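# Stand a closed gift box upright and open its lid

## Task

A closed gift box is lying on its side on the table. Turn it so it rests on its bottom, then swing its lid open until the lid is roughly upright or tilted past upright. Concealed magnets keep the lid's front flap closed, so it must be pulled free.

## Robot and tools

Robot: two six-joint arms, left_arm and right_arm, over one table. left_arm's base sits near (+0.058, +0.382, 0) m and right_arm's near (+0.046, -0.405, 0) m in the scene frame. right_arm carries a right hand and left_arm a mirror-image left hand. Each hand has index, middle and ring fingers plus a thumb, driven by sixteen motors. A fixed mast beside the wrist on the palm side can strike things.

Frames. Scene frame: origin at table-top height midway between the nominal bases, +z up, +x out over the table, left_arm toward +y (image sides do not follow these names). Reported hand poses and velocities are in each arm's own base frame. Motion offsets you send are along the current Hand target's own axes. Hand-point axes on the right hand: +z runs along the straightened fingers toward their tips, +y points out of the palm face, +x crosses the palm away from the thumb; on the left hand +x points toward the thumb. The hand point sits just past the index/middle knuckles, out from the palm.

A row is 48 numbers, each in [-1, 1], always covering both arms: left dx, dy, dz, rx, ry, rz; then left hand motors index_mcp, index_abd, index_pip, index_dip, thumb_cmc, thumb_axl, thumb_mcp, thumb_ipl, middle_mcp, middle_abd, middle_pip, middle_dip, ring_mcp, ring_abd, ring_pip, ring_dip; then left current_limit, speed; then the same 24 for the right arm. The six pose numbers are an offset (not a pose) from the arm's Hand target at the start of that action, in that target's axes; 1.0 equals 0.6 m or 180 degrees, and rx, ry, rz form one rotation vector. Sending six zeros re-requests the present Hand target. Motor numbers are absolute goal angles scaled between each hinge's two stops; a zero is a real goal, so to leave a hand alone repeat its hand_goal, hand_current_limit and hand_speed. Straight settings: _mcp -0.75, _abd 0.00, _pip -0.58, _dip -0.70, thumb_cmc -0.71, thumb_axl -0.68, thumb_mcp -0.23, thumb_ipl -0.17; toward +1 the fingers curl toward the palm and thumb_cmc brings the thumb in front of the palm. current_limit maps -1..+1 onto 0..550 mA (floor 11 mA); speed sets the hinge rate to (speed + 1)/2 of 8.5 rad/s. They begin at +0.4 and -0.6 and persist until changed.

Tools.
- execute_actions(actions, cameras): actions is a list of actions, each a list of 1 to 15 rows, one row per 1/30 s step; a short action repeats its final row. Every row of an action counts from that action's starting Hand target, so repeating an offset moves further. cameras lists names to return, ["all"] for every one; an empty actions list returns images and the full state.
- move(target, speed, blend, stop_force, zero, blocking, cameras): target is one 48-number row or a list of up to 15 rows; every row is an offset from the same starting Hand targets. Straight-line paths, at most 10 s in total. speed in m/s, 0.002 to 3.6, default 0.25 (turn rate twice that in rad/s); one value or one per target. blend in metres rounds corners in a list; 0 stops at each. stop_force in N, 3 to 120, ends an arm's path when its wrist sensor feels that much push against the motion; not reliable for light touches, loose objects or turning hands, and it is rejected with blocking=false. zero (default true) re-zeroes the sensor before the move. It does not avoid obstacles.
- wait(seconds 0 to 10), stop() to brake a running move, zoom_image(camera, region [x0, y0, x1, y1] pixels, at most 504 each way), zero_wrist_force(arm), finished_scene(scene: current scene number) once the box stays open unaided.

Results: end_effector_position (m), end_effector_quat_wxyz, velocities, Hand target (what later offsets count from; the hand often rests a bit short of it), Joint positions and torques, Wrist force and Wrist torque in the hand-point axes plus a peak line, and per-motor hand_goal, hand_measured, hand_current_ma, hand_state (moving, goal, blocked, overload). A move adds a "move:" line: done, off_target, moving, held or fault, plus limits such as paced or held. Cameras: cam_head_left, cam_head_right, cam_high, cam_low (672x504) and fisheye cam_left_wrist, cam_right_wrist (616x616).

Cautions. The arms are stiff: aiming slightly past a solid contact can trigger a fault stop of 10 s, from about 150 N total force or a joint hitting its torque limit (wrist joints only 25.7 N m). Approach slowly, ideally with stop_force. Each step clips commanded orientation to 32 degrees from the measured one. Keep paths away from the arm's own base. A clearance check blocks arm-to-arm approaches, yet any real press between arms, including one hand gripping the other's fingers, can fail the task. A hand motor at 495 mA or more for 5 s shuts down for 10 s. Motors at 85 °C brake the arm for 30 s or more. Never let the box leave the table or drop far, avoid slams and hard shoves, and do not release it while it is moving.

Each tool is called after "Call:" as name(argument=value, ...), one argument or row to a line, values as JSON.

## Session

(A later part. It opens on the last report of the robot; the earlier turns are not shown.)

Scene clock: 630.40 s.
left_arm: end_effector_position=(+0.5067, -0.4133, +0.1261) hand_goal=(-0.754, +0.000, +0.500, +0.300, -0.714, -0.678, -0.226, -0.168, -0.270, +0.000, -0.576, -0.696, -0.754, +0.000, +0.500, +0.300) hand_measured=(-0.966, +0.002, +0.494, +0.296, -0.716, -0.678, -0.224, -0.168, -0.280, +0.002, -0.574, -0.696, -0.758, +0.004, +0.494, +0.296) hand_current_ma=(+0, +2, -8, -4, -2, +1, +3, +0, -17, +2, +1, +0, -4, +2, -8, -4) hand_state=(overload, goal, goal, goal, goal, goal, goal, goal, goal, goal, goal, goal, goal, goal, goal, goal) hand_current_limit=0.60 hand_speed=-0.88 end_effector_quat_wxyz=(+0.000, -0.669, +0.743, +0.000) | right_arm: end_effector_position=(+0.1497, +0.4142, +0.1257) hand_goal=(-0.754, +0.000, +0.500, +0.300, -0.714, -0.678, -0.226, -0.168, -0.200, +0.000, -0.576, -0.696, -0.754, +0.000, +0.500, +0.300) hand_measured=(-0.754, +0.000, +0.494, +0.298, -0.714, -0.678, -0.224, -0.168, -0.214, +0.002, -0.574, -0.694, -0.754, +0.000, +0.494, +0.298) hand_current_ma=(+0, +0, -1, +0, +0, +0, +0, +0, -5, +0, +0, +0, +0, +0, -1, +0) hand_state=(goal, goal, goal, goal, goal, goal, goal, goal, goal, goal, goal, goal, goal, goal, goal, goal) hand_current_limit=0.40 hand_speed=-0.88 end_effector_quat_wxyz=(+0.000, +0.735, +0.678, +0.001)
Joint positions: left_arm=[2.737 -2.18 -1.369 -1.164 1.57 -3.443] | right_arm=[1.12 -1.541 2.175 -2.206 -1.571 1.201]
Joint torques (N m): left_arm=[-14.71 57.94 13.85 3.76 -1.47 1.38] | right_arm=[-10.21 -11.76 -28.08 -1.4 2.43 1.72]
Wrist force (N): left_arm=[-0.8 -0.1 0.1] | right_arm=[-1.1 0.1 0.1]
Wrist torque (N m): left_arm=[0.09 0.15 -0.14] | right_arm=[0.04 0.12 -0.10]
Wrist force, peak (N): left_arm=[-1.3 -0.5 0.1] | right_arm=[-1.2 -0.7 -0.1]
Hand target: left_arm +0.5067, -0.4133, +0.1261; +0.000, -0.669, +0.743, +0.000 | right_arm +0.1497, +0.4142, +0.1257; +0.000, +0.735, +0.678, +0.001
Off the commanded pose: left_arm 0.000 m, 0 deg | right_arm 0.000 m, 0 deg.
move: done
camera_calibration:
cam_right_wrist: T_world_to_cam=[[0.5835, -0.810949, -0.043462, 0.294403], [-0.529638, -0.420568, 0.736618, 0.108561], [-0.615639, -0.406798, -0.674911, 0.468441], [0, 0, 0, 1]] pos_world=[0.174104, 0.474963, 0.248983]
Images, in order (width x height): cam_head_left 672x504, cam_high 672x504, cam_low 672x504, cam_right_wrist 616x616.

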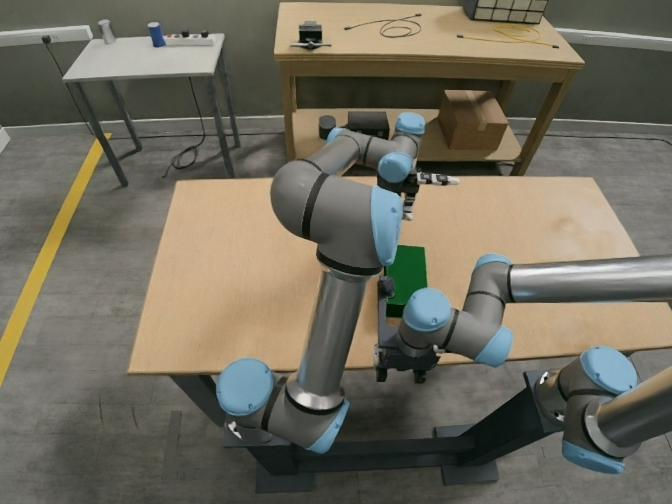

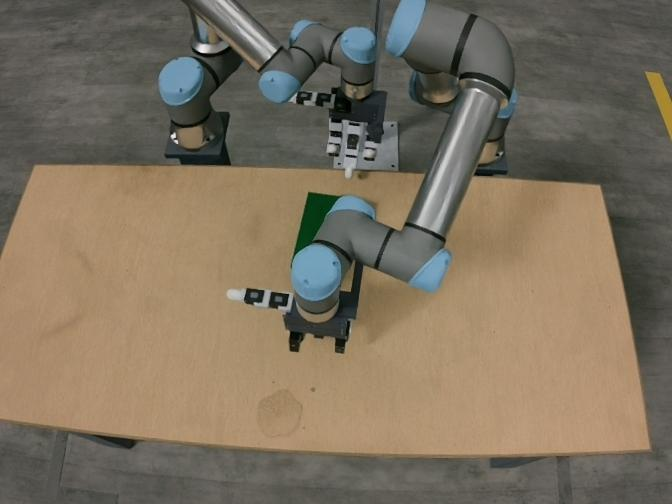

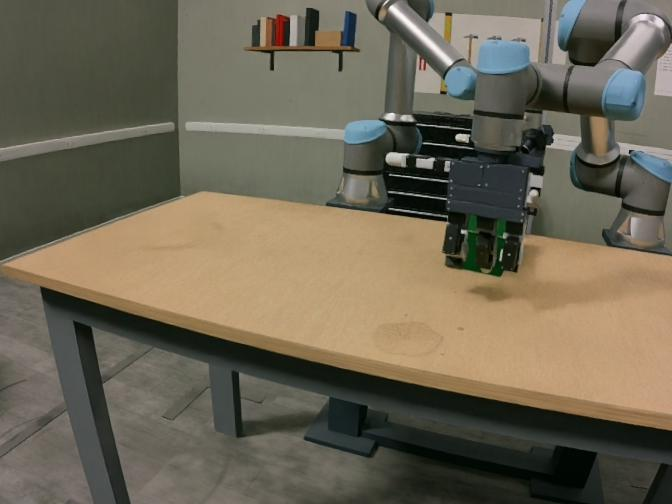

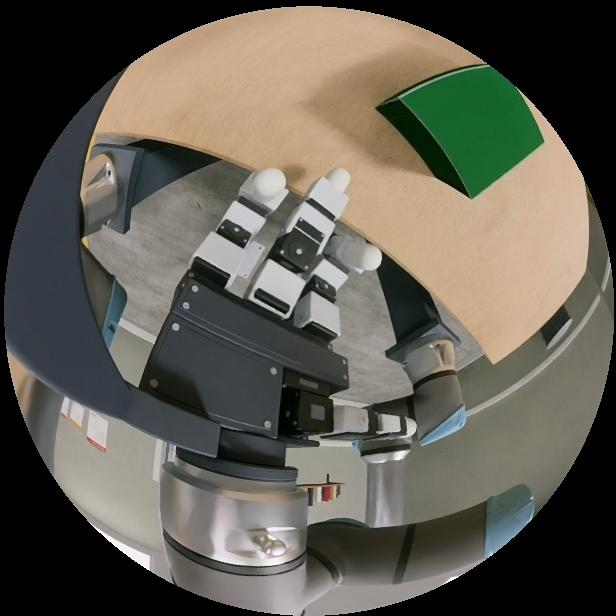

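Call:
move(
  target=[
    [0,0.0917,0,0,0,0,-0.754,0,0.5,0.3,-0.714,-0.678,-0.226,-0.168,-0.55,0,-0.576,-0.696,-0.754,0,0.5,0.3,0.6,-0.8,0,0.0917,0,0,0,0,-0.754,0,0.5,0.3,-0.714,-0.678,-0.226,-0.168,-0.5,0,-0.576,-0.696,-0.754,0,0.5,0.3,0.4,-0.8],
    [0,0.0917,0,0,0,0,-0.754,0,0.5,0.3,-0.714,-0.678,-0.226,-0.168,-0.27,0,-0.576,-0.696,-0.754,0,0.5,0.3,0.6,-0.88,0,0.0917,0,0,0,0,-0.754,0,0.5,0.3,-0.714,-0.678,-0.226,-0.168,-0.2,0,-0.576,-0.696,-0.754,0,0.5,0.3,0.4,-0.88],
  ],
  speed=0.12,
  cameras=["cam_high","cam_low","cam_right_wrist","cam_left_wrist"],
)

Call:
zoom_image(
  camera="cam_high",
  region=[240, 140, 430, 320],
)

Scene clock: 636.57 s.
left_arm: end_effector_position=(+0.4519, -0.4076, +0.1261) hand_goal=(-0.754, +0.000, +0.500, +0.300, -0.714, -0.678, -0.226, -0.168, -0.270, +0.000, -0.576, -0.696, -0.754, +0.000, +0.500, +0.300) hand_measured=(-0.966, +0.002, +0.494, +0.296, -0.716, -0.678, -0.224, -0.168, -0.280, +0.002, -0.574, -0.696, -0.758, +0.004, +0.494, +0.296) hand_current_ma=(+0, +2, -8, -4, -2, +1, +3, +0, -17, +2, +1, +0, -4, +2, -8, -4) hand_state=(overload, goal, goal, goal, goal, goal, goal, goal, goal, goal, goal, goal, goal, goal, goal, goal) hand_current_limit=0.60 hand_speed=-0.88 end_effector_quat_wxyz=(+0.000, -0.669, +0.743, +0.000) | right_arm: end_effector_position=(+0.2046, +0.4097, +0.1257) hand_goal=(-0.754, +0.000, +0.500, +0.300, -0.714, -0.678, -0.226, -0.168, -0.200, +0.000, -0.576, -0.696, -0.754, +0.000, +0.500, +0.300) hand_measured=(-0.754, +0.000, +0.494, +0.298, -0.714, -0.678, -0.224, -0.168, -0.214, +0.002, -0.574, -0.694, -0.754, +0.000, +0.494, +0.298) hand_current_ma=(+0, +0, -1, +0, +0, +0, +0, +0, -5, +0, +0, +0, +0, +0, -1, +0) hand_state=(goal, goal, goal, goal, goal, goal, goal, goal, goal, goal, goal, goal, goal, goal, goal, goal) hand_current_limit=0.40 hand_speed=-0.88 end_effector_quat_wxyz=(+0.000, +0.735, +0.678, +0.001)
Joint positions: left_arm=[2.712 -2.075 -1.54 -1.097 1.57 -3.468] | right_arm=[1.004 -1.525 2.157 -2.205 -1.571 1.085]
Joint torques (N m): left_arm=[-14.17 53.3 13.41 3.83 -1.9 -1.25] | right_arm=[-10.63 -12.65 -26.7 -3.18 2.13 -1.67]
Wrist force (N): left_arm=[-0.9 0.1 0.1] | right_arm=[-0.2 0.1 0.0]
Wrist torque (N m): left_arm=[0.10 0.20 0.08] | right_arm=[0.05 -0.01 -0.02]
Wrist force, peak (N): left_arm=[-1.2 -0.6 0.4] | right_arm=[-1.5 -0.6 -0.1]
Hand target: left_arm +0.4519, -0.4076, +0.1261; +0.000, -0.669, +0.743, +0.000 | right_arm +0.2046, +0.4097, +0.1257; +0.000, +0.735, +0.678, +0.001
Off the commanded pose: left_arm 0.000 m, 0 deg | right_arm 0.000 m, 0 deg.
move: done
camera_calibration:
cam_left_wrist: T_world_to_cam=[[0.71265, 0.697186, -0.0778489, -0.0499297], [0.509589, -0.43821, 0.740467, -0.557946], [0.482129, -0.567365, -0.667569, -0.23771], [0, 0, 0, 1]] pos_world=[0.434512, -0.344556, 0.250565]
cam_right_wrist: T_world_to_cam=[[0.5835, -0.810949, -0.043462, 0.258778], [-0.529638, -0.420568, 0.736618, 0.135693], [-0.615639, -0.406798, -0.674911, 0.500347], [0, 0, 0, 1]] pos_world=[0.228904, 0.470463, 0.248983]
Images, in order (width x height): cam_high 672x504, cam_low 672x504, cam_left_wrist 616x616, cam_right_wrist 616x616.

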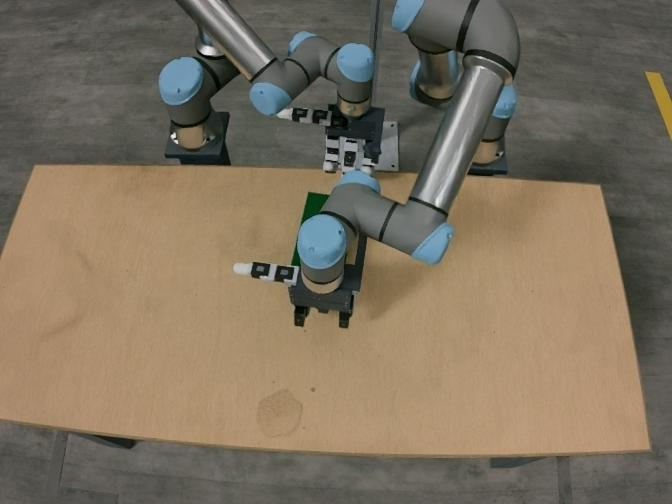

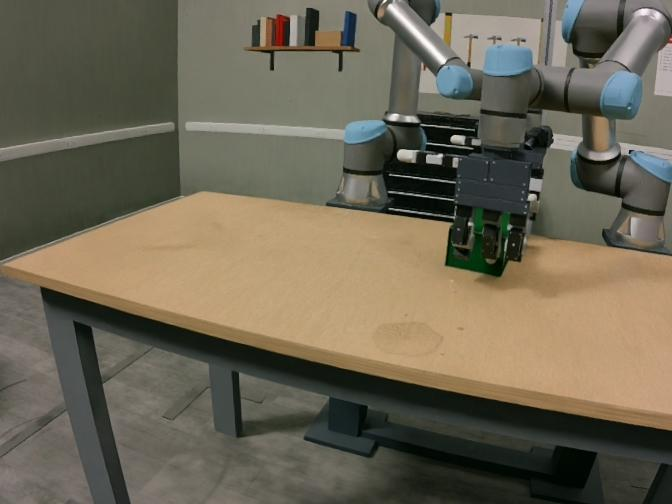

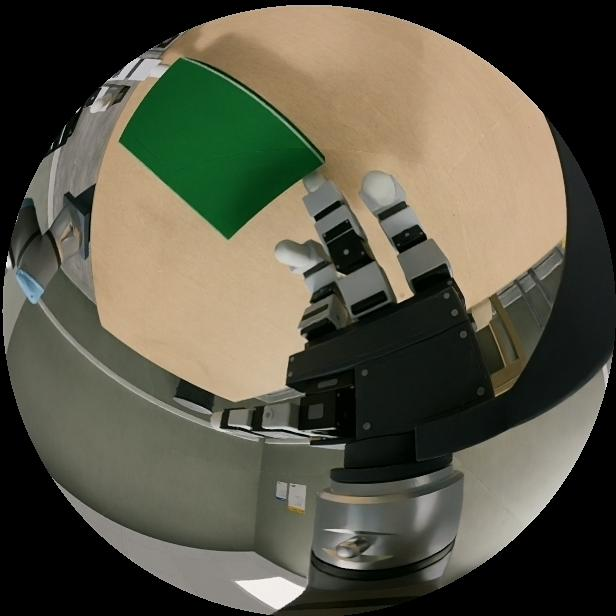

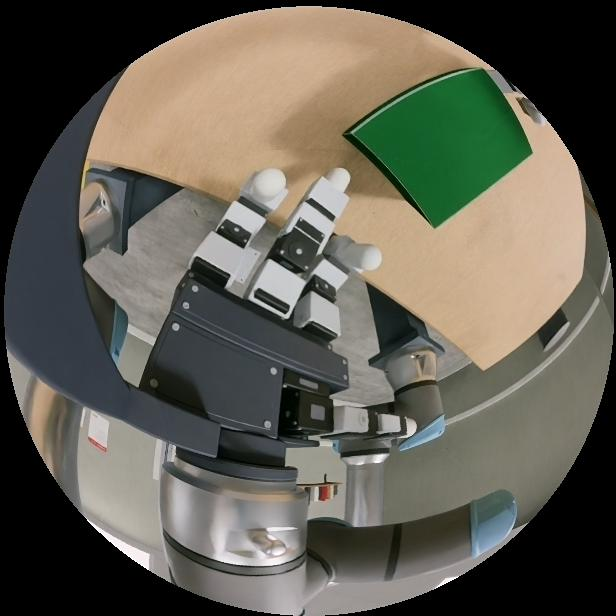

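Scaled by 2.653 from the camera's 672x504 image, which has a finer 960x720 frame.

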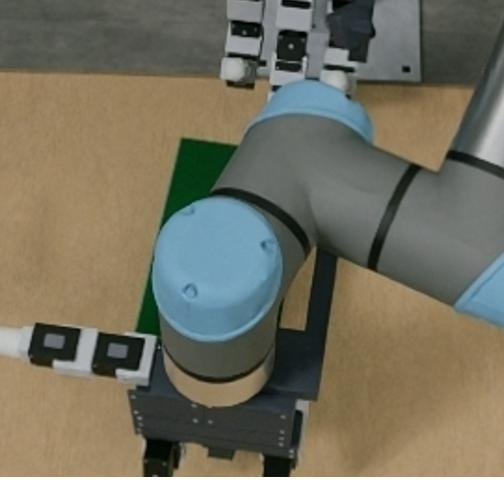

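Call:
move(
  target=[
    [0,0,0,0,0,0,-0.754,0,0.5,0.3,-0.714,-0.678,-0.226,-0.168,-0.27,0,-0.576,-0.696,-0.754,0,0.5,0.3,0.75,-0.88,0,0.033,0,0,0,0,-0.754,0,0.5,0.3,-0.714,-0.678,-0.226,-0.168,-0.2,0,-0.576,-0.696,-0.754,0,0.5,0.3,0.55,-0.88],
    [0,0,0,0,0,0,-0.754,0,0.5,0.3,-0.714,-0.678,-0.226,-0.168,-0.03,0,-0.576,-0.696,-0.754,0,0.5,0.3,0.75,-0.9,0,0.033,0,0,0,0,-0.754,0,0.5,0.3,-0.714,-0.678,-0.226,-0.168,0.14,0,-0.576,-0.696,-0.754,0,0.5,0.3,0.55,-0.9],
  ],
  speed=0.08,
  cameras=["cam_high","cam_right_wrist","cam_left_wrist"],
)

Scene clock: 644.77 s.
left_arm: end_effector_position=(+0.4520, -0.4076, +0.1261) hand_goal=(-0.754, +0.000, +0.500, +0.300, -0.714, -0.678, -0.226, -0.168, -0.030, +0.000, -0.576, -0.696, -0.754, +0.000, +0.500, +0.300) hand_measured=(-0.966, +0.002, +0.494, +0.296, -0.716, -0.678, -0.224, -0.168, -0.194, +0.002, -0.610, -0.716, -0.758, +0.004, +0.494, +0.296) hand_current_ma=(+0, +2, -8, -4, -2, +1, +3, +0, -481, +2, -75, -40, -4, +2, -8, -4) hand_state=(overload, goal, goal, goal, goal, goal, goal, goal, blocked, goal, blocked, blocked, goal, goal, goal, goal) hand_current_limit=0.75 hand_speed=-0.90 end_effector_quat_wxyz=(+0.000, -0.669, +0.743, +0.000) | right_arm: end_effector_position=(+0.2243, +0.4081, +0.1257) hand_goal=(-0.754, +0.000, +0.500, +0.300, -0.714, -0.678, -0.226, -0.168, +0.140, +0.000, -0.576, -0.696, -0.754, +0.000, +0.500, +0.300) hand_measured=(-0.754, +0.000, +0.494, +0.298, -0.714, -0.678, -0.224, -0.168, -0.084, +0.002, -0.620, -0.714, -0.754, +0.000, +0.494, +0.298) hand_current_ma=(+0, +0, -1, +0, +0, +0, +0, +0, -426, +0, -40, -8, +0, +0, -1, +0) hand_state=(goal, goal, goal, goal, goal, goal, goal, goal, blocked, goal, blocked, goal, goal, goal, goal, goal) hand_current_limit=0.55 hand_speed=-0.90 end_effector_quat_wxyz=(+0.000, +0.735, +0.678, +0.001)
Joint positions: left_arm=[2.712 -2.075 -1.54 -1.097 1.57 -3.468] | right_arm=[0.964 -1.515 2.147 -2.204 -1.571 1.045]
Joint torques (N m): left_arm=[-13.5 52.82 14.1 2.1 -1.56 -1.13] | right_arm=[-10.73 -14.62 -26.17 -2.2 1.03 -1.77]
Wrist force (N): left_arm=[-0.8 -3.7 -0.2] | right_arm=[0.0 -4.3 0.1]
Wrist torque (N m): left_arm=[0.36 0.19 0.17] | right_arm=[0.29 -0.04 -0.11]
Wrist force, peak (N): left_arm=[-1.0 -3.7 0.0] | right_arm=[-0.1 -4.8 0.3]
Hand target: left_arm +0.4519, -0.4076, +0.1261; +0.000, -0.669, +0.743, +0.000 | right_arm +0.2243, +0.4081, +0.1257; +0.000, +0.735, +0.678, +0.001
Off the commanded pose: left_arm 0.000 m, 0 deg | right_arm 0.000 m, 0 deg.
move: done
camera_calibration:
cam_left_wrist: T_world_to_cam=[[0.712654, 0.697182, -0.0778531, -0.0499318], [0.509553, -0.438169, 0.740516, -0.557928], [0.482162, -0.567402, -0.667514, -0.237751], [0, 0, 0, 1]] pos_world=[0.434512, -0.344555, 0.250566]
cam_right_wrist: T_world_to_cam=[[0.5835, -0.810949, -0.043462, 0.245985], [-0.529638, -0.420568, 0.736618, 0.145454], [-0.615639, -0.406798, -0.674911, 0.511824], [0, 0, 0, 1]] pos_world=[0.248604, 0.468863, 0.248983]
Images, in order (width x height): cam_high 672x504, cam_left_wrist 616x616, cam_right_wrist 616x616.

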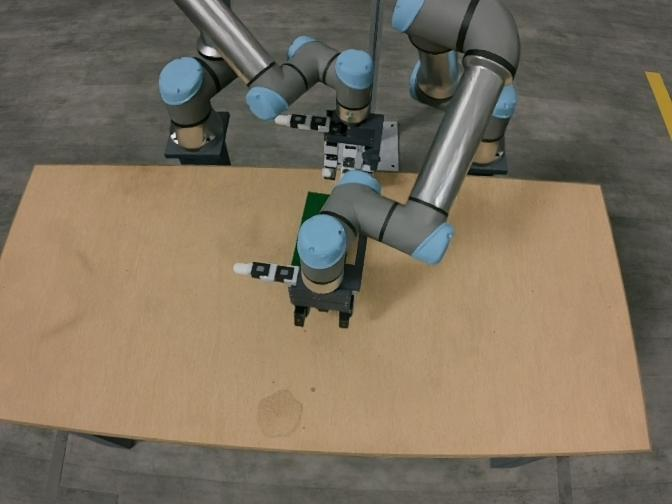

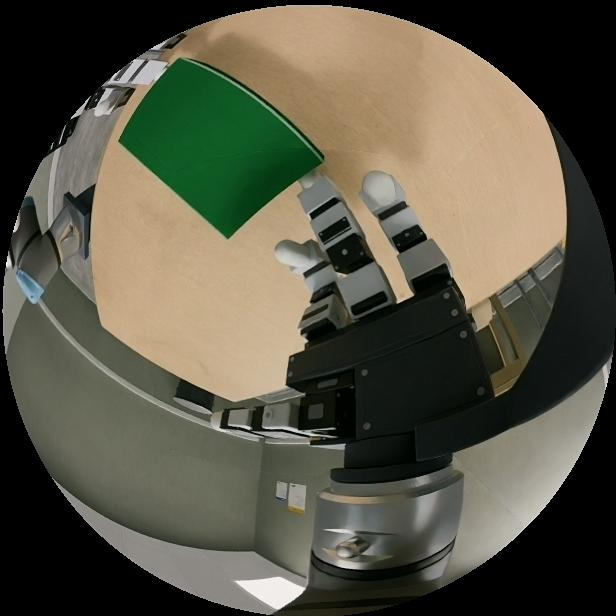

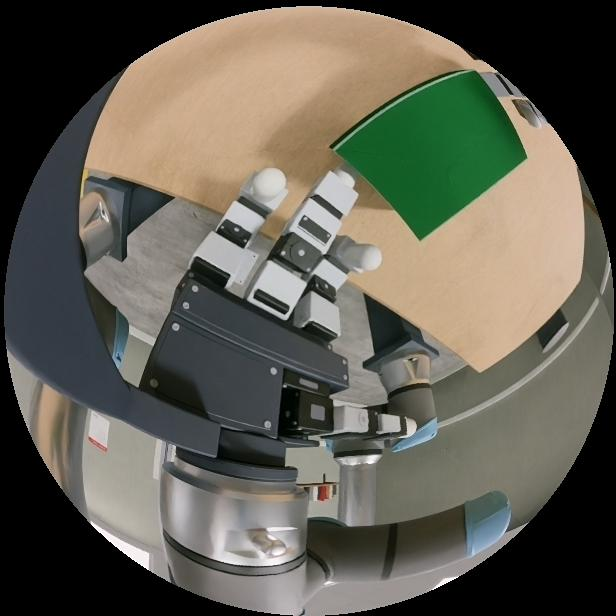

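Call:
move(
  target=[0,0,-0.16,0,0,0,-0.754,0,0.5,0.3,-0.714,-0.678,-0.226,-0.168,-0.03,0,-0.576,-0.696,-0.754,0,0.5,0.3,0.75,-0.9,0,0,-0.16,0,0,0,-0.754,0,0.5,0.3,-0.714,-0.678,-0.226,-0.168,0.14,0,-0.576,-0.696,-0.754,0,0.5,0.3,0.55,-0.9],
  speed=0.06,
  cameras=["cam_high","cam_low","cam_head_left"],
)

Scene clock: 665.47 s.
left_arm: end_effector_position=(+0.4520, -0.4076, +0.2220) hand_goal=(-0.754, +0.000, +0.500, +0.300, -0.714, -0.678, -0.226, -0.168, -0.030, +0.000, -0.576, -0.696, -0.754, +0.000, +0.500, +0.300) hand_measured=(-0.966, +0.002, +0.494, +0.296, -0.716, -0.678, -0.224, -0.168, -0.194, +0.000, -0.616, -0.722, -0.758, +0.004, +0.494, +0.296) hand_current_ma=(+0, +2, -8, -4, -2, +1, +3, +0, -481, +0, -94, -52, -4, +2, -8, -4) hand_state=(overload, goal, goal, goal, goal, goal, goal, goal, blocked, goal, blocked, blocked, goal, goal, goal, goal) hand_current_limit=0.75 hand_speed=-0.90 end_effector_quat_wxyz=(+0.000, -0.669, +0.743, +0.000) | right_arm: end_effector_position=(+0.2242, +0.4080, +0.2216) hand_goal=(-0.754, +0.000, +0.500, +0.300, -0.714, -0.678, -0.226, -0.168, +0.140, +0.000, -0.576, -0.696, -0.754, +0.000, +0.500, +0.300) hand_measured=(-0.754, +0.000, +0.494, +0.298, -0.714, -0.678, -0.224, -0.168, -0.078, +0.002, -0.620, -0.714, -0.754, +0.000, +0.494, +0.298) hand_current_ma=(+0, +0, -1, +0, +0, +0, +0, +0, -426, +0, -40, -8, +0, +0, -1, +0) hand_state=(goal, goal, goal, goal, goal, goal, goal, goal, blocked, goal, blocked, goal, goal, goal, goal, goal) hand_current_limit=0.55 hand_speed=-0.90 end_effector_quat_wxyz=(+0.000, +0.735, +0.678, +0.001)
Joint positions: left_arm=[2.712 -1.994 -1.401 -1.318 1.57 -3.468] | right_arm=[0.964 -1.637 1.989 -1.925 -1.571 1.046]
Joint torques (N m): left_arm=[7.66 51.95 30.15 0.68 -0.42 1.21] | right_arm=[2.91 -33.04 -30.19 -1.89 -0.04 1.28]
Wrist force (N): left_arm=[-1.4 -3.4 1.4] | right_arm=[-0.1 -3.2 0.7]
Wrist torque (N m): left_arm=[0.30 0.24 0.08] | right_arm=[0.34 -0.05 -0.05]
Wrist force, peak (N): left_arm=[-1.3 -3.6 1.5] | right_arm=[-0.1 -4.8 0.3]
Hand target: left_arm +0.4520, -0.4076, +0.2221; +0.000, -0.669, +0.743, +0.000 | right_arm +0.2242, +0.4080, +0.2217; +0.000, +0.735, +0.678, +0.001
Off the commanded pose: left_arm 0.000 m, 0 deg | right_arm 0.000 m, 0 deg.
move: done
Images, in order (width x height): cam_head_left 672x504, cam_high 672x504, cam_low 672x504.

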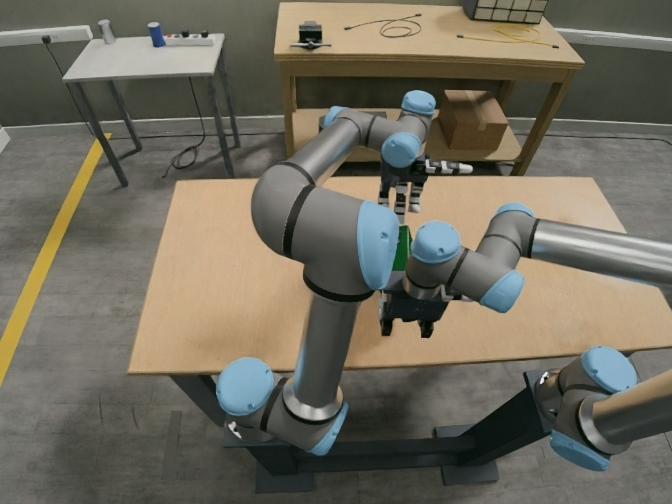

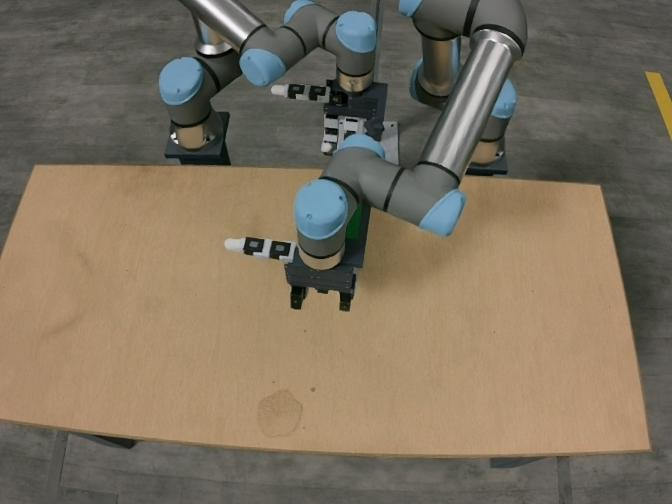

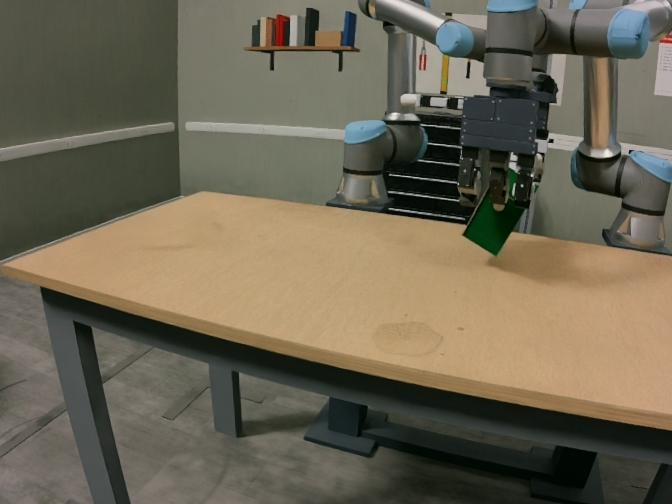

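Call:
move(
  target=[
    [0,0,0.048,0,0,0,-0.754,0,0.5,0.3,-0.714,-0.678,-0.226,-0.168,-0.03,0,-0.576,-0.696,-0.754,0,0.5,0.3,0.75,-0.9,0,0,0.048,0,0,0,-0.754,0,0.5,0.3,-0.714,-0.678,-0.226,-0.168,0.14,0,-0.576,-0.696,-0.754,0,0.5,0.3,0.55,-0.9],
    [0.13,0,0.053,0,0,0,-0.754,0,0.5,0.3,-0.714,-0.678,-0.226,-0.168,-0.03,0,-0.576,-0.696,-0.754,0,0.5,0.3,0.75,-0.9,-0.13,0,0.053,0,0,0,-0.754,0,0.5,0.3,-0.714,-0.678,-0.226,-0.168,0.14,0,-0.576,-0.696,-0.754,0,0.5,0.3,0.55,-0.9],
  ],
  speed=0.06,
  blend=[0.01,0],
  cameras=["cam_high","cam_low"],
)

Call:
zoom_image(
  camera="cam_low",
  region=[380, 80, 640, 280],
)

Scene clock: 675.43 s.
left_arm: end_effector_position=(+0.4439, -0.4851, +0.1903) hand_goal=(-0.754, +0.000, +0.500, +0.300, -0.714, -0.678, -0.226, -0.168, -0.030, +0.000, -0.576, -0.696, -0.754, +0.000, +0.500, +0.300) hand_measured=(-0.966, +0.002, +0.494, +0.296, -0.716, -0.678, -0.224, -0.168, -0.194, +0.000, -0.618, -0.724, -0.758, +0.004, +0.494, +0.296) hand_current_ma=(+0, +2, -8, -4, -2, +1, +3, +0, -481, +0, -103, -57, -3, +2, -8, -4) hand_state=(overload, goal, goal, goal, goal, goal, goal, goal, blocked, goal, blocked, blocked, goal, goal, goal, goal) hand_current_limit=0.75 hand_speed=-0.90 end_effector_quat_wxyz=(+0.000, -0.669, +0.743, +0.000) | right_arm: end_effector_position=(+0.2180, +0.3304, +0.1899) hand_goal=(-0.754, +0.000, +0.500, +0.300, -0.714, -0.678, -0.226, -0.168, +0.140, +0.000, -0.576, -0.696, -0.754, +0.000, +0.500, +0.300) hand_measured=(-0.754, +0.000, +0.494, +0.298, -0.714, -0.678, -0.224, -0.168, -0.074, +0.002, -0.624, -0.716, -0.754, +0.000, +0.494, +0.298) hand_current_ma=(+0, +0, -1, +0, +0, +0, +0, +0, -426, +0, -45, -9, +0, +0, -1, +0) hand_state=(goal, goal, goal, goal, goal, goal, goal, goal, blocked, goal, blocked, goal, goal, goal, goal, goal) hand_current_limit=0.55 hand_speed=-0.90 end_effector_quat_wxyz=(+0.000, +0.735, +0.678, +0.001)
Joint positions: left_arm=[2.605 -2.115 -1.301 -1.297 1.57 -3.575] | right_arm=[0.858 -1.806 2.216 -1.983 -1.571 0.939]
Joint torques (N m): left_arm=[-15.65 43.39 30.09 0.52 1 -1.14] | right_arm=[-12.16 -23.82 -15.06 -1.69 1.47 -1.74]
Wrist force (N): left_arm=[-1.2 -3.0 1.5] | right_arm=[0.0 -3.9 1.1]
Wrist torque (N m): left_arm=[0.38 0.18 0.14] | right_arm=[0.21 -0.04 -0.06]
Wrist force, peak (N): left_arm=[-1.4 -3.6 1.9] | right_arm=[-1.0 -4.2 1.2]
Hand target: left_arm +0.4439, -0.4852, +0.1903; +0.000, -0.669, +0.743, +0.000 | right_arm +0.2179, +0.3303, +0.1899; +0.000, +0.735, +0.678, +0.001
Off the commanded pose: left_arm 0.000 m, 0 deg | right_arm 0.000 m, 0 deg.
move: done
Images, in order (width x height): cam_high 672x504, cam_low 672x504.

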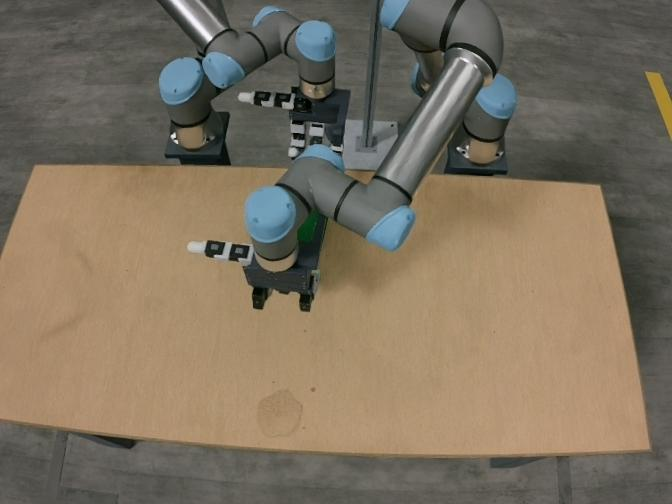

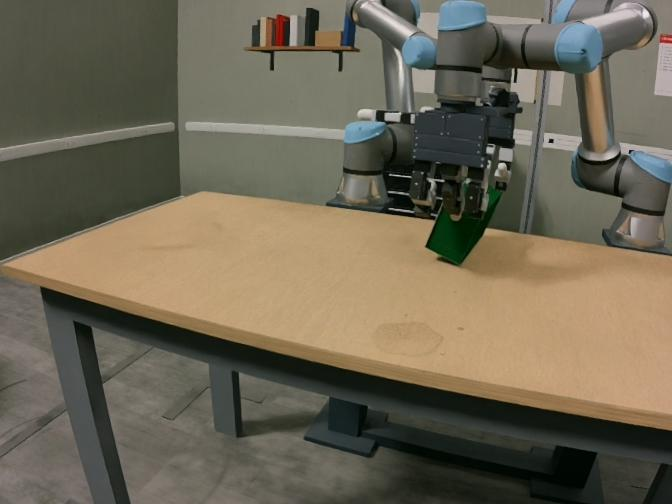

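Scaled by 1.938 from the camera's 672x504 image, which has a finer 960x720 frame.

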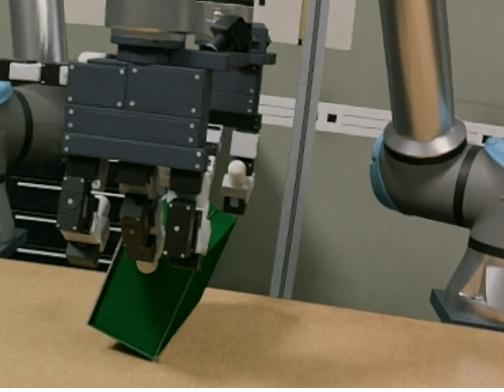

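Call:
move(
  target=[
    [0.06,0,0.004,0,0,0,-0.754,0,0.5,0.3,-0.714,-0.678,-0.226,-0.168,-0.03,0,-0.576,-0.696,-0.754,0,0.5,0.3,0.75,-0.9,-0.06,0,0.004,0,0,0,-0.754,0,0.5,0.3,-0.714,-0.678,-0.226,-0.168,0.14,0,-0.576,-0.696,-0.754,0,0.5,0.3,0.55,-0.9],
    [0.06,0,0.03,0,0,0,-0.754,0,0.5,0.3,-0.714,-0.678,-0.226,-0.168,-0.03,0,-0.576,-0.696,-0.754,0,0.5,0.3,0.75,-0.9,-0.06,0,0.03,0,0,0,-0.754,0,0.5,0.3,-0.714,-0.678,-0.226,-0.168,0.14,0,-0.576,-0.696,-0.754,0,0.5,0.3,0.55,-0.9],
  ],
  speed=0.05,
  stop_force=5,
  cameras=["cam_high","cam_low"],
)

Call:
zoom_image(
  camera="cam_low",
  region=[380, 80, 640, 280],
)

Scene clock: 684.67 s.
left_arm: end_effector_position=(+0.4402, -0.5205, +0.1816) hand_goal=(-0.754, +0.000, +0.500, +0.300, -0.714, -0.678, -0.226, -0.168, -0.030, +0.000, -0.576, -0.696, -0.754, +0.000, +0.500, +0.300) hand_measured=(-0.966, +0.002, +0.494, +0.296, -0.716, -0.678, -0.224, -0.168, -0.152, -0.008, -0.628, -0.728, -0.758, +0.004, +0.494, +0.296) hand_current_ma=(+0, +2, -8, -4, -2, +1, +3, +0, -460, -9, -134, -73, -3, +2, -8, -4) hand_state=(overload, goal, goal, goal, goal, goal, goal, goal, blocked, goal, blocked, blocked, goal, goal, goal, goal) hand_current_limit=0.75 hand_speed=-0.90 end_effector_quat_wxyz=(+0.000, -0.669, +0.743, +0.000) | right_arm: end_effector_position=(+0.2150, +0.2947, +0.1796) hand_goal=(-0.754, +0.000, +0.500, +0.300, -0.714, -0.678, -0.226, -0.168, +0.140, +0.000, -0.576, -0.696, -0.754, +0.000, +0.500, +0.300) hand_measured=(-0.754, +0.000, +0.494, +0.298, -0.714, -0.678, -0.224, -0.168, -0.076, -0.002, -0.668, -0.732, -0.754, +0.000, +0.494, +0.298) hand_current_ma=(+0, +0, -1, +0, +0, +0, +0, +0, -426, +0, -150, -28, +0, +0, -1, +0) hand_state=(goal, goal, goal, goal, goal, goal, goal, goal, blocked, goal, blocked, blocked, goal, goal, goal, goal) hand_current_limit=0.55 hand_speed=-0.90 end_effector_quat_wxyz=(+0.000, +0.735, +0.678, +0.001)
Joint positions: left_arm=[2.559 -2.172 -1.232 -1.308 1.57 -3.62] | right_arm=[0.794 -1.896 2.306 -1.981 -1.571 0.875]
Joint torques (N m): left_arm=[9.8 58.02 29.29 -0.01 -0.5 1.51] | right_arm=[7.52 -20.73 -31.97 -2.68 -4 1.93]
Wrist force (N): left_arm=[-1.1 -6.1 -0.3] | right_arm=[-0.6 -6.3 1.1]
Wrist torque (N m): left_arm=[0.50 0.15 0.14] | right_arm=[0.27 0.02 -0.19]
Wrist force, peak (N): left_arm=[1.0 -14.0 -8.6] | right_arm=[-2.6 -24.4 -12.0]
Hand target: left_arm +0.4402, -0.5205, +0.1816; +0.000, -0.669, +0.743, +0.000 (not the last commanded pose) | right_arm +0.2150, +0.2947, +0.1796; +0.000, +0.735, +0.678, +0.001 (not the last commanded pose)
Off the commanded pose: left_arm 0.009 m, 0 deg | right_arm 0.008 m, 0 deg.
move: contact (left_arm, right_arm); path passed 1 of 2 targets
Images, in order (width x height): cam_high 672x504, cam_low 672x504.

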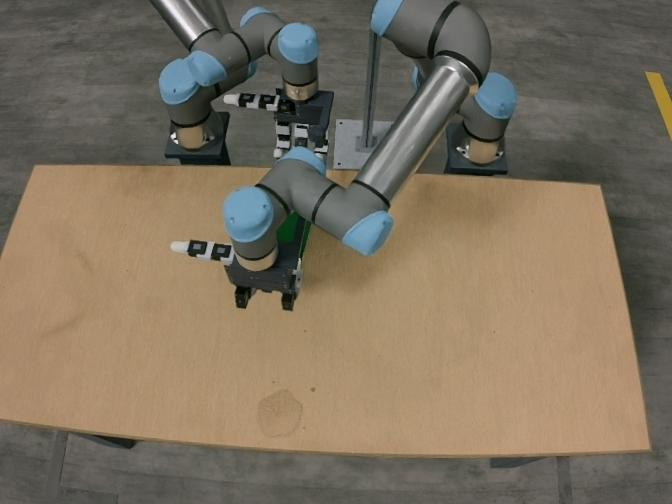

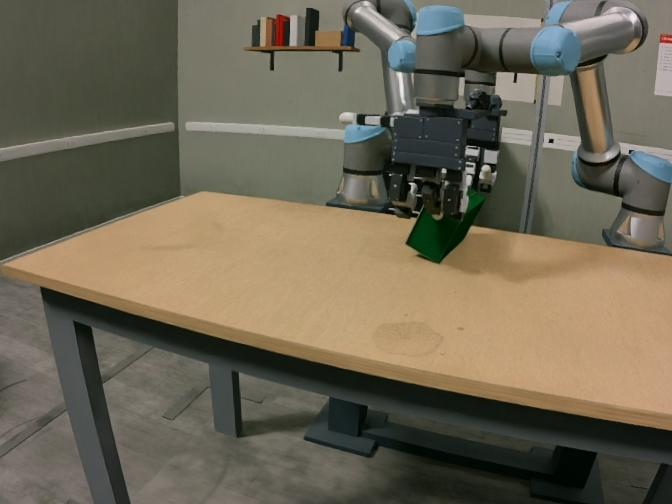

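Scaled by 1.938 from the camera's 672x504 image, which has a finer 960x720 frame.

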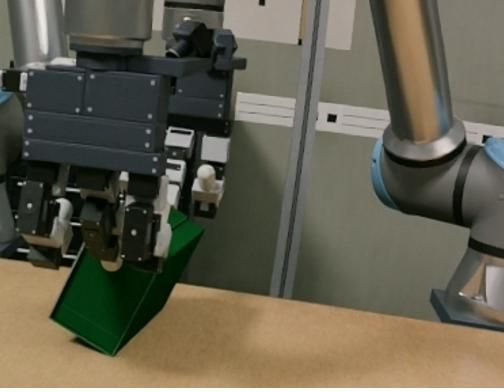

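Call:
move(
  target=[
    [0,0,-0.06,0,0,0,-0.754,0,0.5,0.3,-0.714,-0.678,-0.226,-0.168,-0.03,0,-0.576,-0.696,-0.754,0,0.5,0.3,0.75,-0.9,0,0,-0.06,0,0,0,-0.754,0,0.5,0.3,-0.714,-0.678,-0.226,-0.168,0.14,0,-0.576,-0.696,-0.754,0,0.5,0.3,0.55,-0.9],
    [0.0673,0,-0.0213,0,-0.167,0,-0.754,0,0.5,0.3,-0.714,-0.678,-0.226,-0.168,-0.03,0,-0.576,-0.696,-0.754,0,0.5,0.3,0.75,-0.9,-0.0673,0,-0.0213,0,0.167,0,-0.754,0,0.5,0.3,-0.714,-0.678,-0.226,-0.168,0.14,0,-0.576,-0.696,-0.754,0,0.5,0.3,0.55,-0.9],
  ],
  speed=0.09,
  cameras=["cam_high","cam_low"],
)

Call:
zoom_image(
  camera="cam_low",
  region=[380, 80, 640, 280],
)

Scene clock: 703.40 s.
left_arm: end_effector_position=(+0.4361, -0.5607, +0.1944) hand_goal=(-0.754, +0.000, +0.500, +0.300, -0.714, -0.678, -0.226, -0.168, -0.030, +0.000, -0.576, -0.696, -0.754, +0.000, +0.500, +0.300) hand_measured=(-0.966, +0.002, +0.494, +0.296, -0.716, -0.678, -0.224, -0.168, -0.152, -0.010, -0.632, -0.732, -0.758, +0.002, +0.494, +0.296) hand_current_ma=(+0, +1, -7, -4, -2, +1, +3, +0, -460, -13, -146, -83, -3, +1, -7, -4) hand_state=(overload, goal, goal, goal, goal, goal, goal, goal, blocked, goal, blocked, blocked, goal, goal, goal, goal) hand_current_limit=0.75 hand_speed=-0.90 end_effector_quat_wxyz=(+0.192, -0.647, +0.717, +0.173) | right_arm: end_effector_position=(+0.2117, +0.2545, +0.1923) hand_goal=(-0.754, +0.000, +0.500, +0.300, -0.714, -0.678, -0.226, -0.168, +0.140, +0.000, -0.576, -0.696, -0.754, +0.000, +0.500, +0.300) hand_measured=(-0.754, +0.000, +0.494, +0.298, -0.714, -0.678, -0.224, -0.168, -0.076, -0.012, -0.668, -0.732, -0.754, +0.000, +0.494, +0.298) hand_current_ma=(+0, +0, -1, +0, +0, +0, +0, +0, -426, -3, -150, -28, +0, +0, -1, +0) hand_state=(goal, goal, goal, goal, goal, goal, goal, goal, blocked, goal, blocked, blocked, goal, goal, goal, goal) hand_current_limit=0.55 hand_speed=-0.90 end_effector_quat_wxyz=(-0.176, +0.710, +0.655, +0.191)
Joint positions: left_arm=[2.386 -2.504 -0.581 -1.964 1.98 -3.864] | right_arm=[0.239 -2.471 2.579 -1.861 -1.075 0.366]
Joint torques (N m): left_arm=[-16.21 56.19 31.03 -0.41 2.01 -1.13] | right_arm=[-11.99 -2.72 -16 -2.84 2.71 -2.02]
Wrist force (N): left_arm=[-1.0 -3.9 2.1] | right_arm=[-0.5 -5.2 1.0]
Wrist torque (N m): left_arm=[0.43 0.02 0.12] | right_arm=[0.26 -0.04 0.02]
Wrist force, peak (N): left_arm=[-0.9 -6.5 0.1] | right_arm=[-0.5 -6.7 1.7]
Hand target: left_arm +0.4361, -0.5607, +0.1944; +0.192, -0.647, +0.717, +0.174 | right_arm +0.2117, +0.2545, +0.1923; -0.176, +0.710, +0.655, +0.191
Off the commanded pose: left_arm 0.000 m, 0 deg | right_arm 0.000 m, 0 deg.
move: done
Images, in order (width x height): cam_high 672x504, cam_low 672x504.

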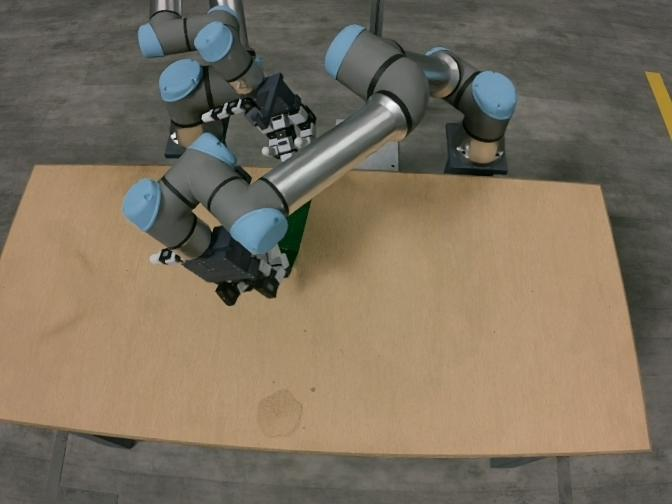

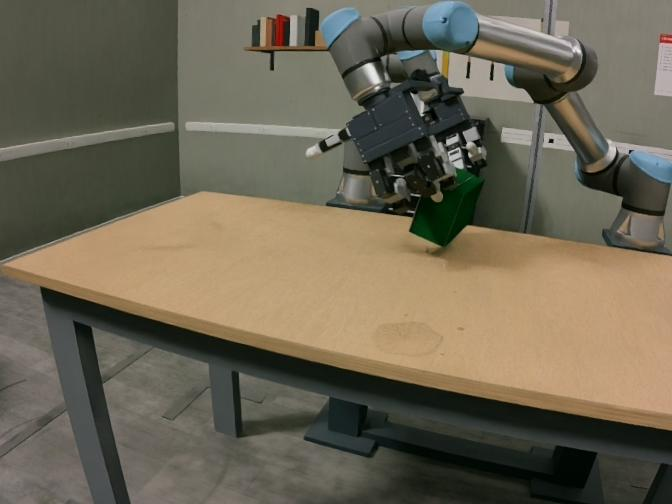

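Scaled by 1.938 from the camera's 672x504 image, which has a finer 960x720 frame.

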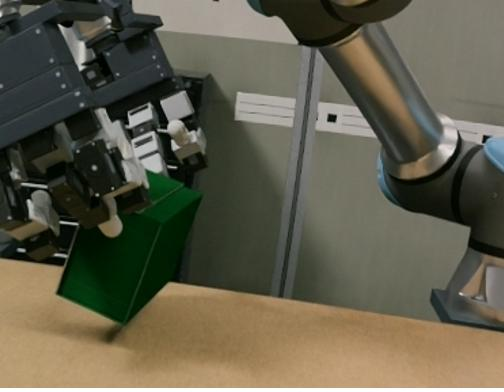

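Call:
move(
  target=[
    [0.017,0,0.029,0,0,0,-0.754,0,0.5,0.3,-0.714,-0.678,-0.226,-0.168,-0.03,0,-0.576,-0.696,-0.754,0,0.5,0.3,0.75,-0.9,-0.017,0,0.029,0,0,0,-0.754,0,0.5,0.3,-0.714,-0.678,-0.226,-0.168,0.14,0,-0.576,-0.696,-0.754,0,0.5,0.3,0.55,-0.9],
    [0.08,0,0.038,0,0,0,-0.754,0,0.5,0.3,-0.714,-0.678,-0.226,-0.168,-0.03,0,-0.576,-0.696,-0.754,0,0.5,0.3,0.75,-0.9,-0.08,0,0.038,0,0,0,-0.754,0,0.5,0.3,-0.714,-0.678,-0.226,-0.168,0.14,0,-0.576,-0.696,-0.754,0,0.5,0.3,0.55,-0.9],
  ],
  speed=0.05,
  stop_force=6,
  cameras=["cam_high","cam_low"],
)

Call:
zoom_image(
  camera="cam_low",
  region=[380, 80, 640, 280],
)

Scene clock: 713.37 s.
left_arm: end_effector_position=(+0.4329, -0.5907, +0.1506) hand_goal=(-0.754, +0.000, +0.500, +0.300, -0.714, -0.678, -0.226, -0.168, -0.030, +0.000, -0.576, -0.696, -0.754, +0.000, +0.500, +0.300) hand_measured=(-0.966, +0.002, +0.494, +0.296, -0.716, -0.678, -0.224, -0.168, -0.150, +0.068, -0.632, -0.718, -0.758, +0.002, +0.494, +0.296) hand_current_ma=(+0, +1, -7, -4, -2, +1, +3, +0, -450, +160, -146, -44, -3, +1, -7, -4) hand_state=(overload, goal, goal, goal, goal, goal, goal, goal, blocked, blocked, blocked, blocked, goal, goal, goal, goal) hand_current_limit=0.75 hand_speed=-0.90 end_effector_quat_wxyz=(+0.192, -0.647, +0.717, +0.174) | right_arm: end_effector_position=(+0.2093, +0.2245, +0.1486) hand_goal=(-0.754, +0.000, +0.500, +0.300, -0.714, -0.678, -0.226, -0.168, +0.140, +0.000, -0.576, -0.696, -0.754, +0.000, +0.500, +0.300) hand_measured=(-0.754, +0.000, +0.494, +0.298, -0.714, -0.678, -0.224, -0.168, -0.074, +0.064, -0.668, -0.728, -0.754, +0.000, +0.494, +0.298) hand_current_ma=(+0, +0, -1, +0, +0, +0, +0, +0, -426, +60, -150, -22, +0, +0, -1, +0) hand_state=(goal, goal, goal, goal, goal, goal, goal, goal, blocked, blocked, blocked, blocked, goal, goal, goal, goal) hand_current_limit=0.55 hand_speed=-0.90 end_effector_quat_wxyz=(-0.176, +0.710, +0.655, +0.191)
Joint positions: left_arm=[2.358 -2.599 -0.51 -1.952 1.97 -3.893] | right_arm=[0.024 -2.634 2.677 -1.675 -1.049 0.122]
Joint torques (N m): left_arm=[-21.64 46.63 20.41 -3.33 -4.75 -1.48] | right_arm=[-14.98 4.5 -30.23 -3.23 2.3 -1.53]
Wrist force (N): left_arm=[-3.8 -19.7 -14.7] | right_arm=[2.6 -17.2 -9.7]
Wrist torque (N m): left_arm=[1.18 -0.66 0.65] | right_arm=[0.61 0.45 -0.43]
Wrist force, peak (N): left_arm=[-3.9 -19.7 -14.9] | right_arm=[1.9 -22.4 -13.5]
Hand target: left_arm +0.4329, -0.5907, +0.1506; +0.192, -0.647, +0.717, +0.174 | right_arm +0.2093, +0.2245, +0.1486; -0.176, +0.710, +0.655, +0.191
Off the commanded pose: left_arm 0.000 m, 0 deg | right_arm 0.000 m, 0 deg.
move: done
Images, in order (width x height): cam_high 672x504, cam_low 672x504.

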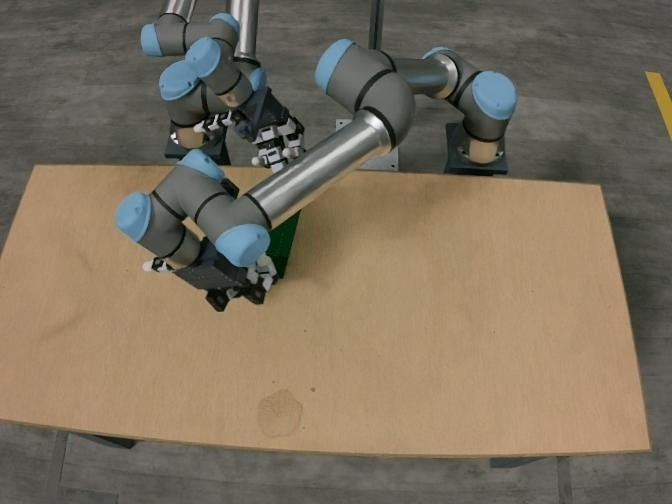

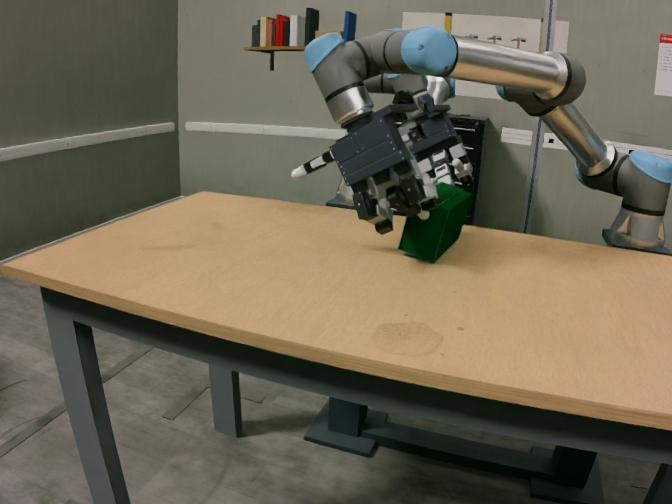

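Scaled by 1.938 from the camera's 672x504 image, which has a finer 960x720 frame.

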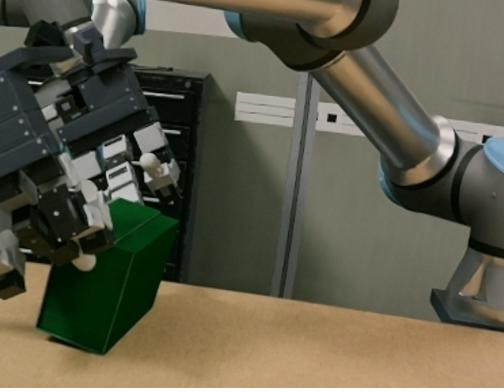

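Call:
move(
  target=[
    [0.025,0,0.0,0,0,0,-0.754,0,0.5,0.3,-0.714,-0.678,-0.226,-0.168,-0.03,0,-0.576,-0.696,-0.754,0,0.5,0.3,0.75,-0.9,-0.025,0,0.0,0,0,0,-0.754,0,0.5,0.3,-0.714,-0.678,-0.226,-0.168,0.14,0,-0.576,-0.696,-0.754,0,0.5,0.3,0.55,-0.9],
    [0.025,0,0.0,0,0,0,-0.754,0,0.5,0.3,-0.714,-0.678,-0.226,-0.168,-0.5,0,-0.576,-0.696,-0.754,0,0.5,0.3,0.75,-0.9,-0.025,0,0.0,0,0,0,-0.754,0,0.5,0.3,-0.714,-0.678,-0.226,-0.168,-0.45,0,-0.576,-0.696,-0.754,0,0.5,0.3,0.55,-0.9],
  ],
  speed=0.05,
  cameras=["cam_high","cam_low","cam_head_right"],
)

Call:
zoom_image(
  camera="cam_low",
  region=[380, 80, 640, 280],
)

Scene clock: 721.03 s.
left_arm: end_effector_position=(+0.4316, -0.6036, +0.1431) hand_goal=(-0.754, +0.000, +0.500, +0.300, -0.714, -0.678, -0.226, -0.168, -0.500, +0.000, -0.576, -0.696, -0.754, +0.000, +0.500, +0.300) hand_measured=(-0.966, +0.002, +0.494, +0.296, -0.716, -0.678, -0.224, -0.168, -0.500, +0.000, -0.580, -0.696, -0.756, +0.002, +0.494, +0.296) hand_current_ma=(+0, +1, -7, -4, -1, +1, +3, +0, +0, +0, -3, +0, -3, +1, -7, -4) hand_state=(overload, goal, goal, goal, goal, goal, goal, goal, goal, goal, goal, goal, goal, goal, goal, goal) hand_current_limit=0.75 hand_speed=-0.90 end_effector_quat_wxyz=(+0.192, -0.647, +0.717, +0.174) | right_arm: end_effector_position=(+0.2083, +0.2115, +0.1410) hand_goal=(-0.754, +0.000, +0.500, +0.300, -0.714, -0.678, -0.226, -0.168, -0.450, +0.000, -0.576, -0.696, -0.754, +0.000, +0.500, +0.300) hand_measured=(-0.754, +0.000, +0.494, +0.298, -0.714, -0.678, -0.224, -0.168, -0.450, +0.000, -0.580, -0.698, -0.754, +0.000, +0.494, +0.298) hand_current_ma=(+0, +0, -1, +0, +0, +0, +0, +0, +0, +0, -1, +0, +0, +0, -1, +0) hand_state=(goal, goal, goal, goal, goal, goal, goal, goal, goal, goal, goal, goal, goal, goal, goal, goal) hand_current_limit=0.55 hand_speed=-0.90 end_effector_quat_wxyz=(-0.176, +0.710, +0.655, +0.191)
Joint positions: left_arm=[2.346 -2.649 -0.431 -1.986 1.966 -3.905] | right_arm=[-0.092 -2.72 2.682 -1.527 -1.046 -0.012]
Joint torques (N m): left_arm=[9.86 74.05 26.94 3.04 2.66 1.37] | right_arm=[7.61 6.33 -26.04 -1.76 3.02 -1.29]
Wrist force (N): left_arm=[-0.9 0.4 0.5] | right_arm=[-0.5 0.0 -0.4]
Wrist torque (N m): left_arm=[0.12 -0.17 0.11] | right_arm=[0.01 0.11 0.05]
Wrist force, peak (N): left_arm=[-3.9 -25.4 -20.3] | right_arm=[1.8 -33.7 -21.8]
Hand target: left_arm +0.4316, -0.6036, +0.1431; +0.192, -0.647, +0.717, +0.174 | right_arm +0.2083, +0.2115, +0.1410; -0.176, +0.710, +0.655, +0.191
Off the commanded pose: left_arm 0.000 m, 0 deg | right_arm 0.000 m, 0 deg.
move: done
Images, in order (width x height): cam_head_right 672x504, cam_high 672x504, cam_low 672x504.

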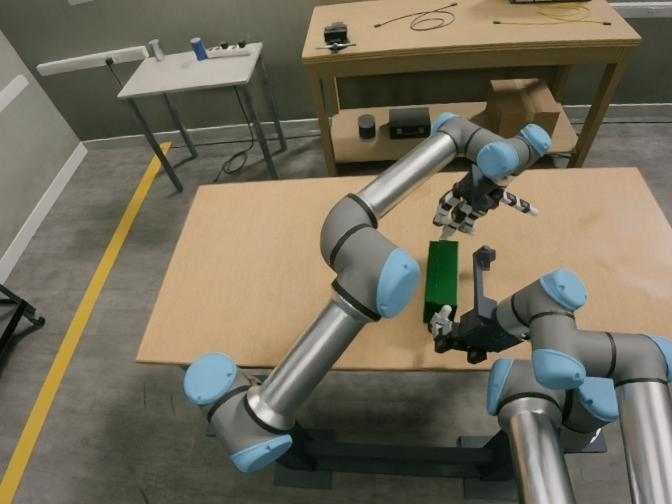

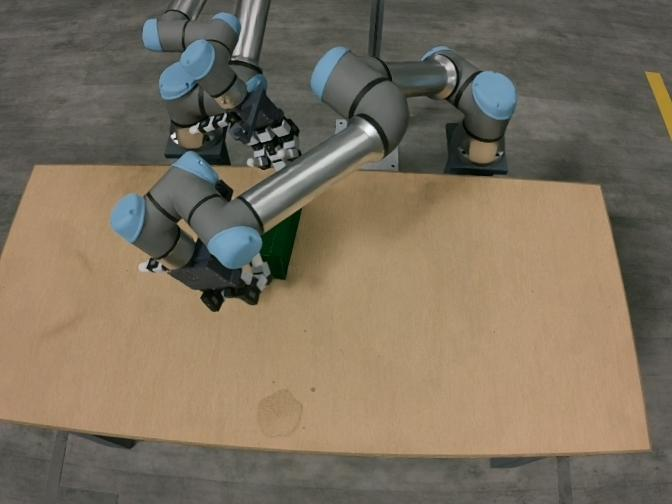

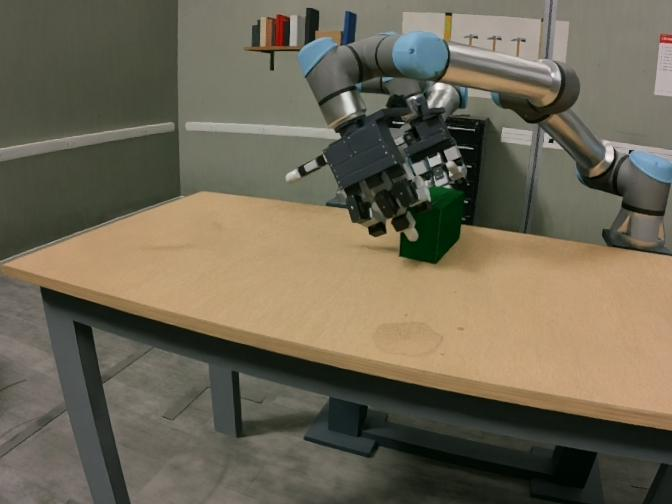

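Scaled by 1.938 from the camera's 672x504 image, which has a finer 960x720 frame.

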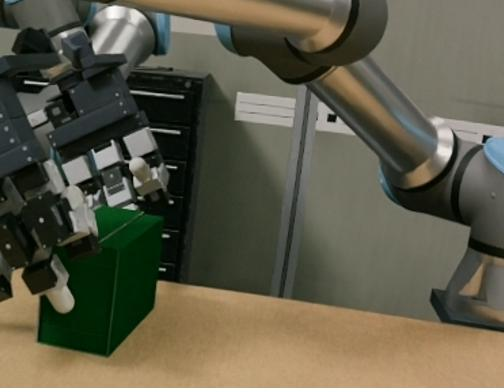

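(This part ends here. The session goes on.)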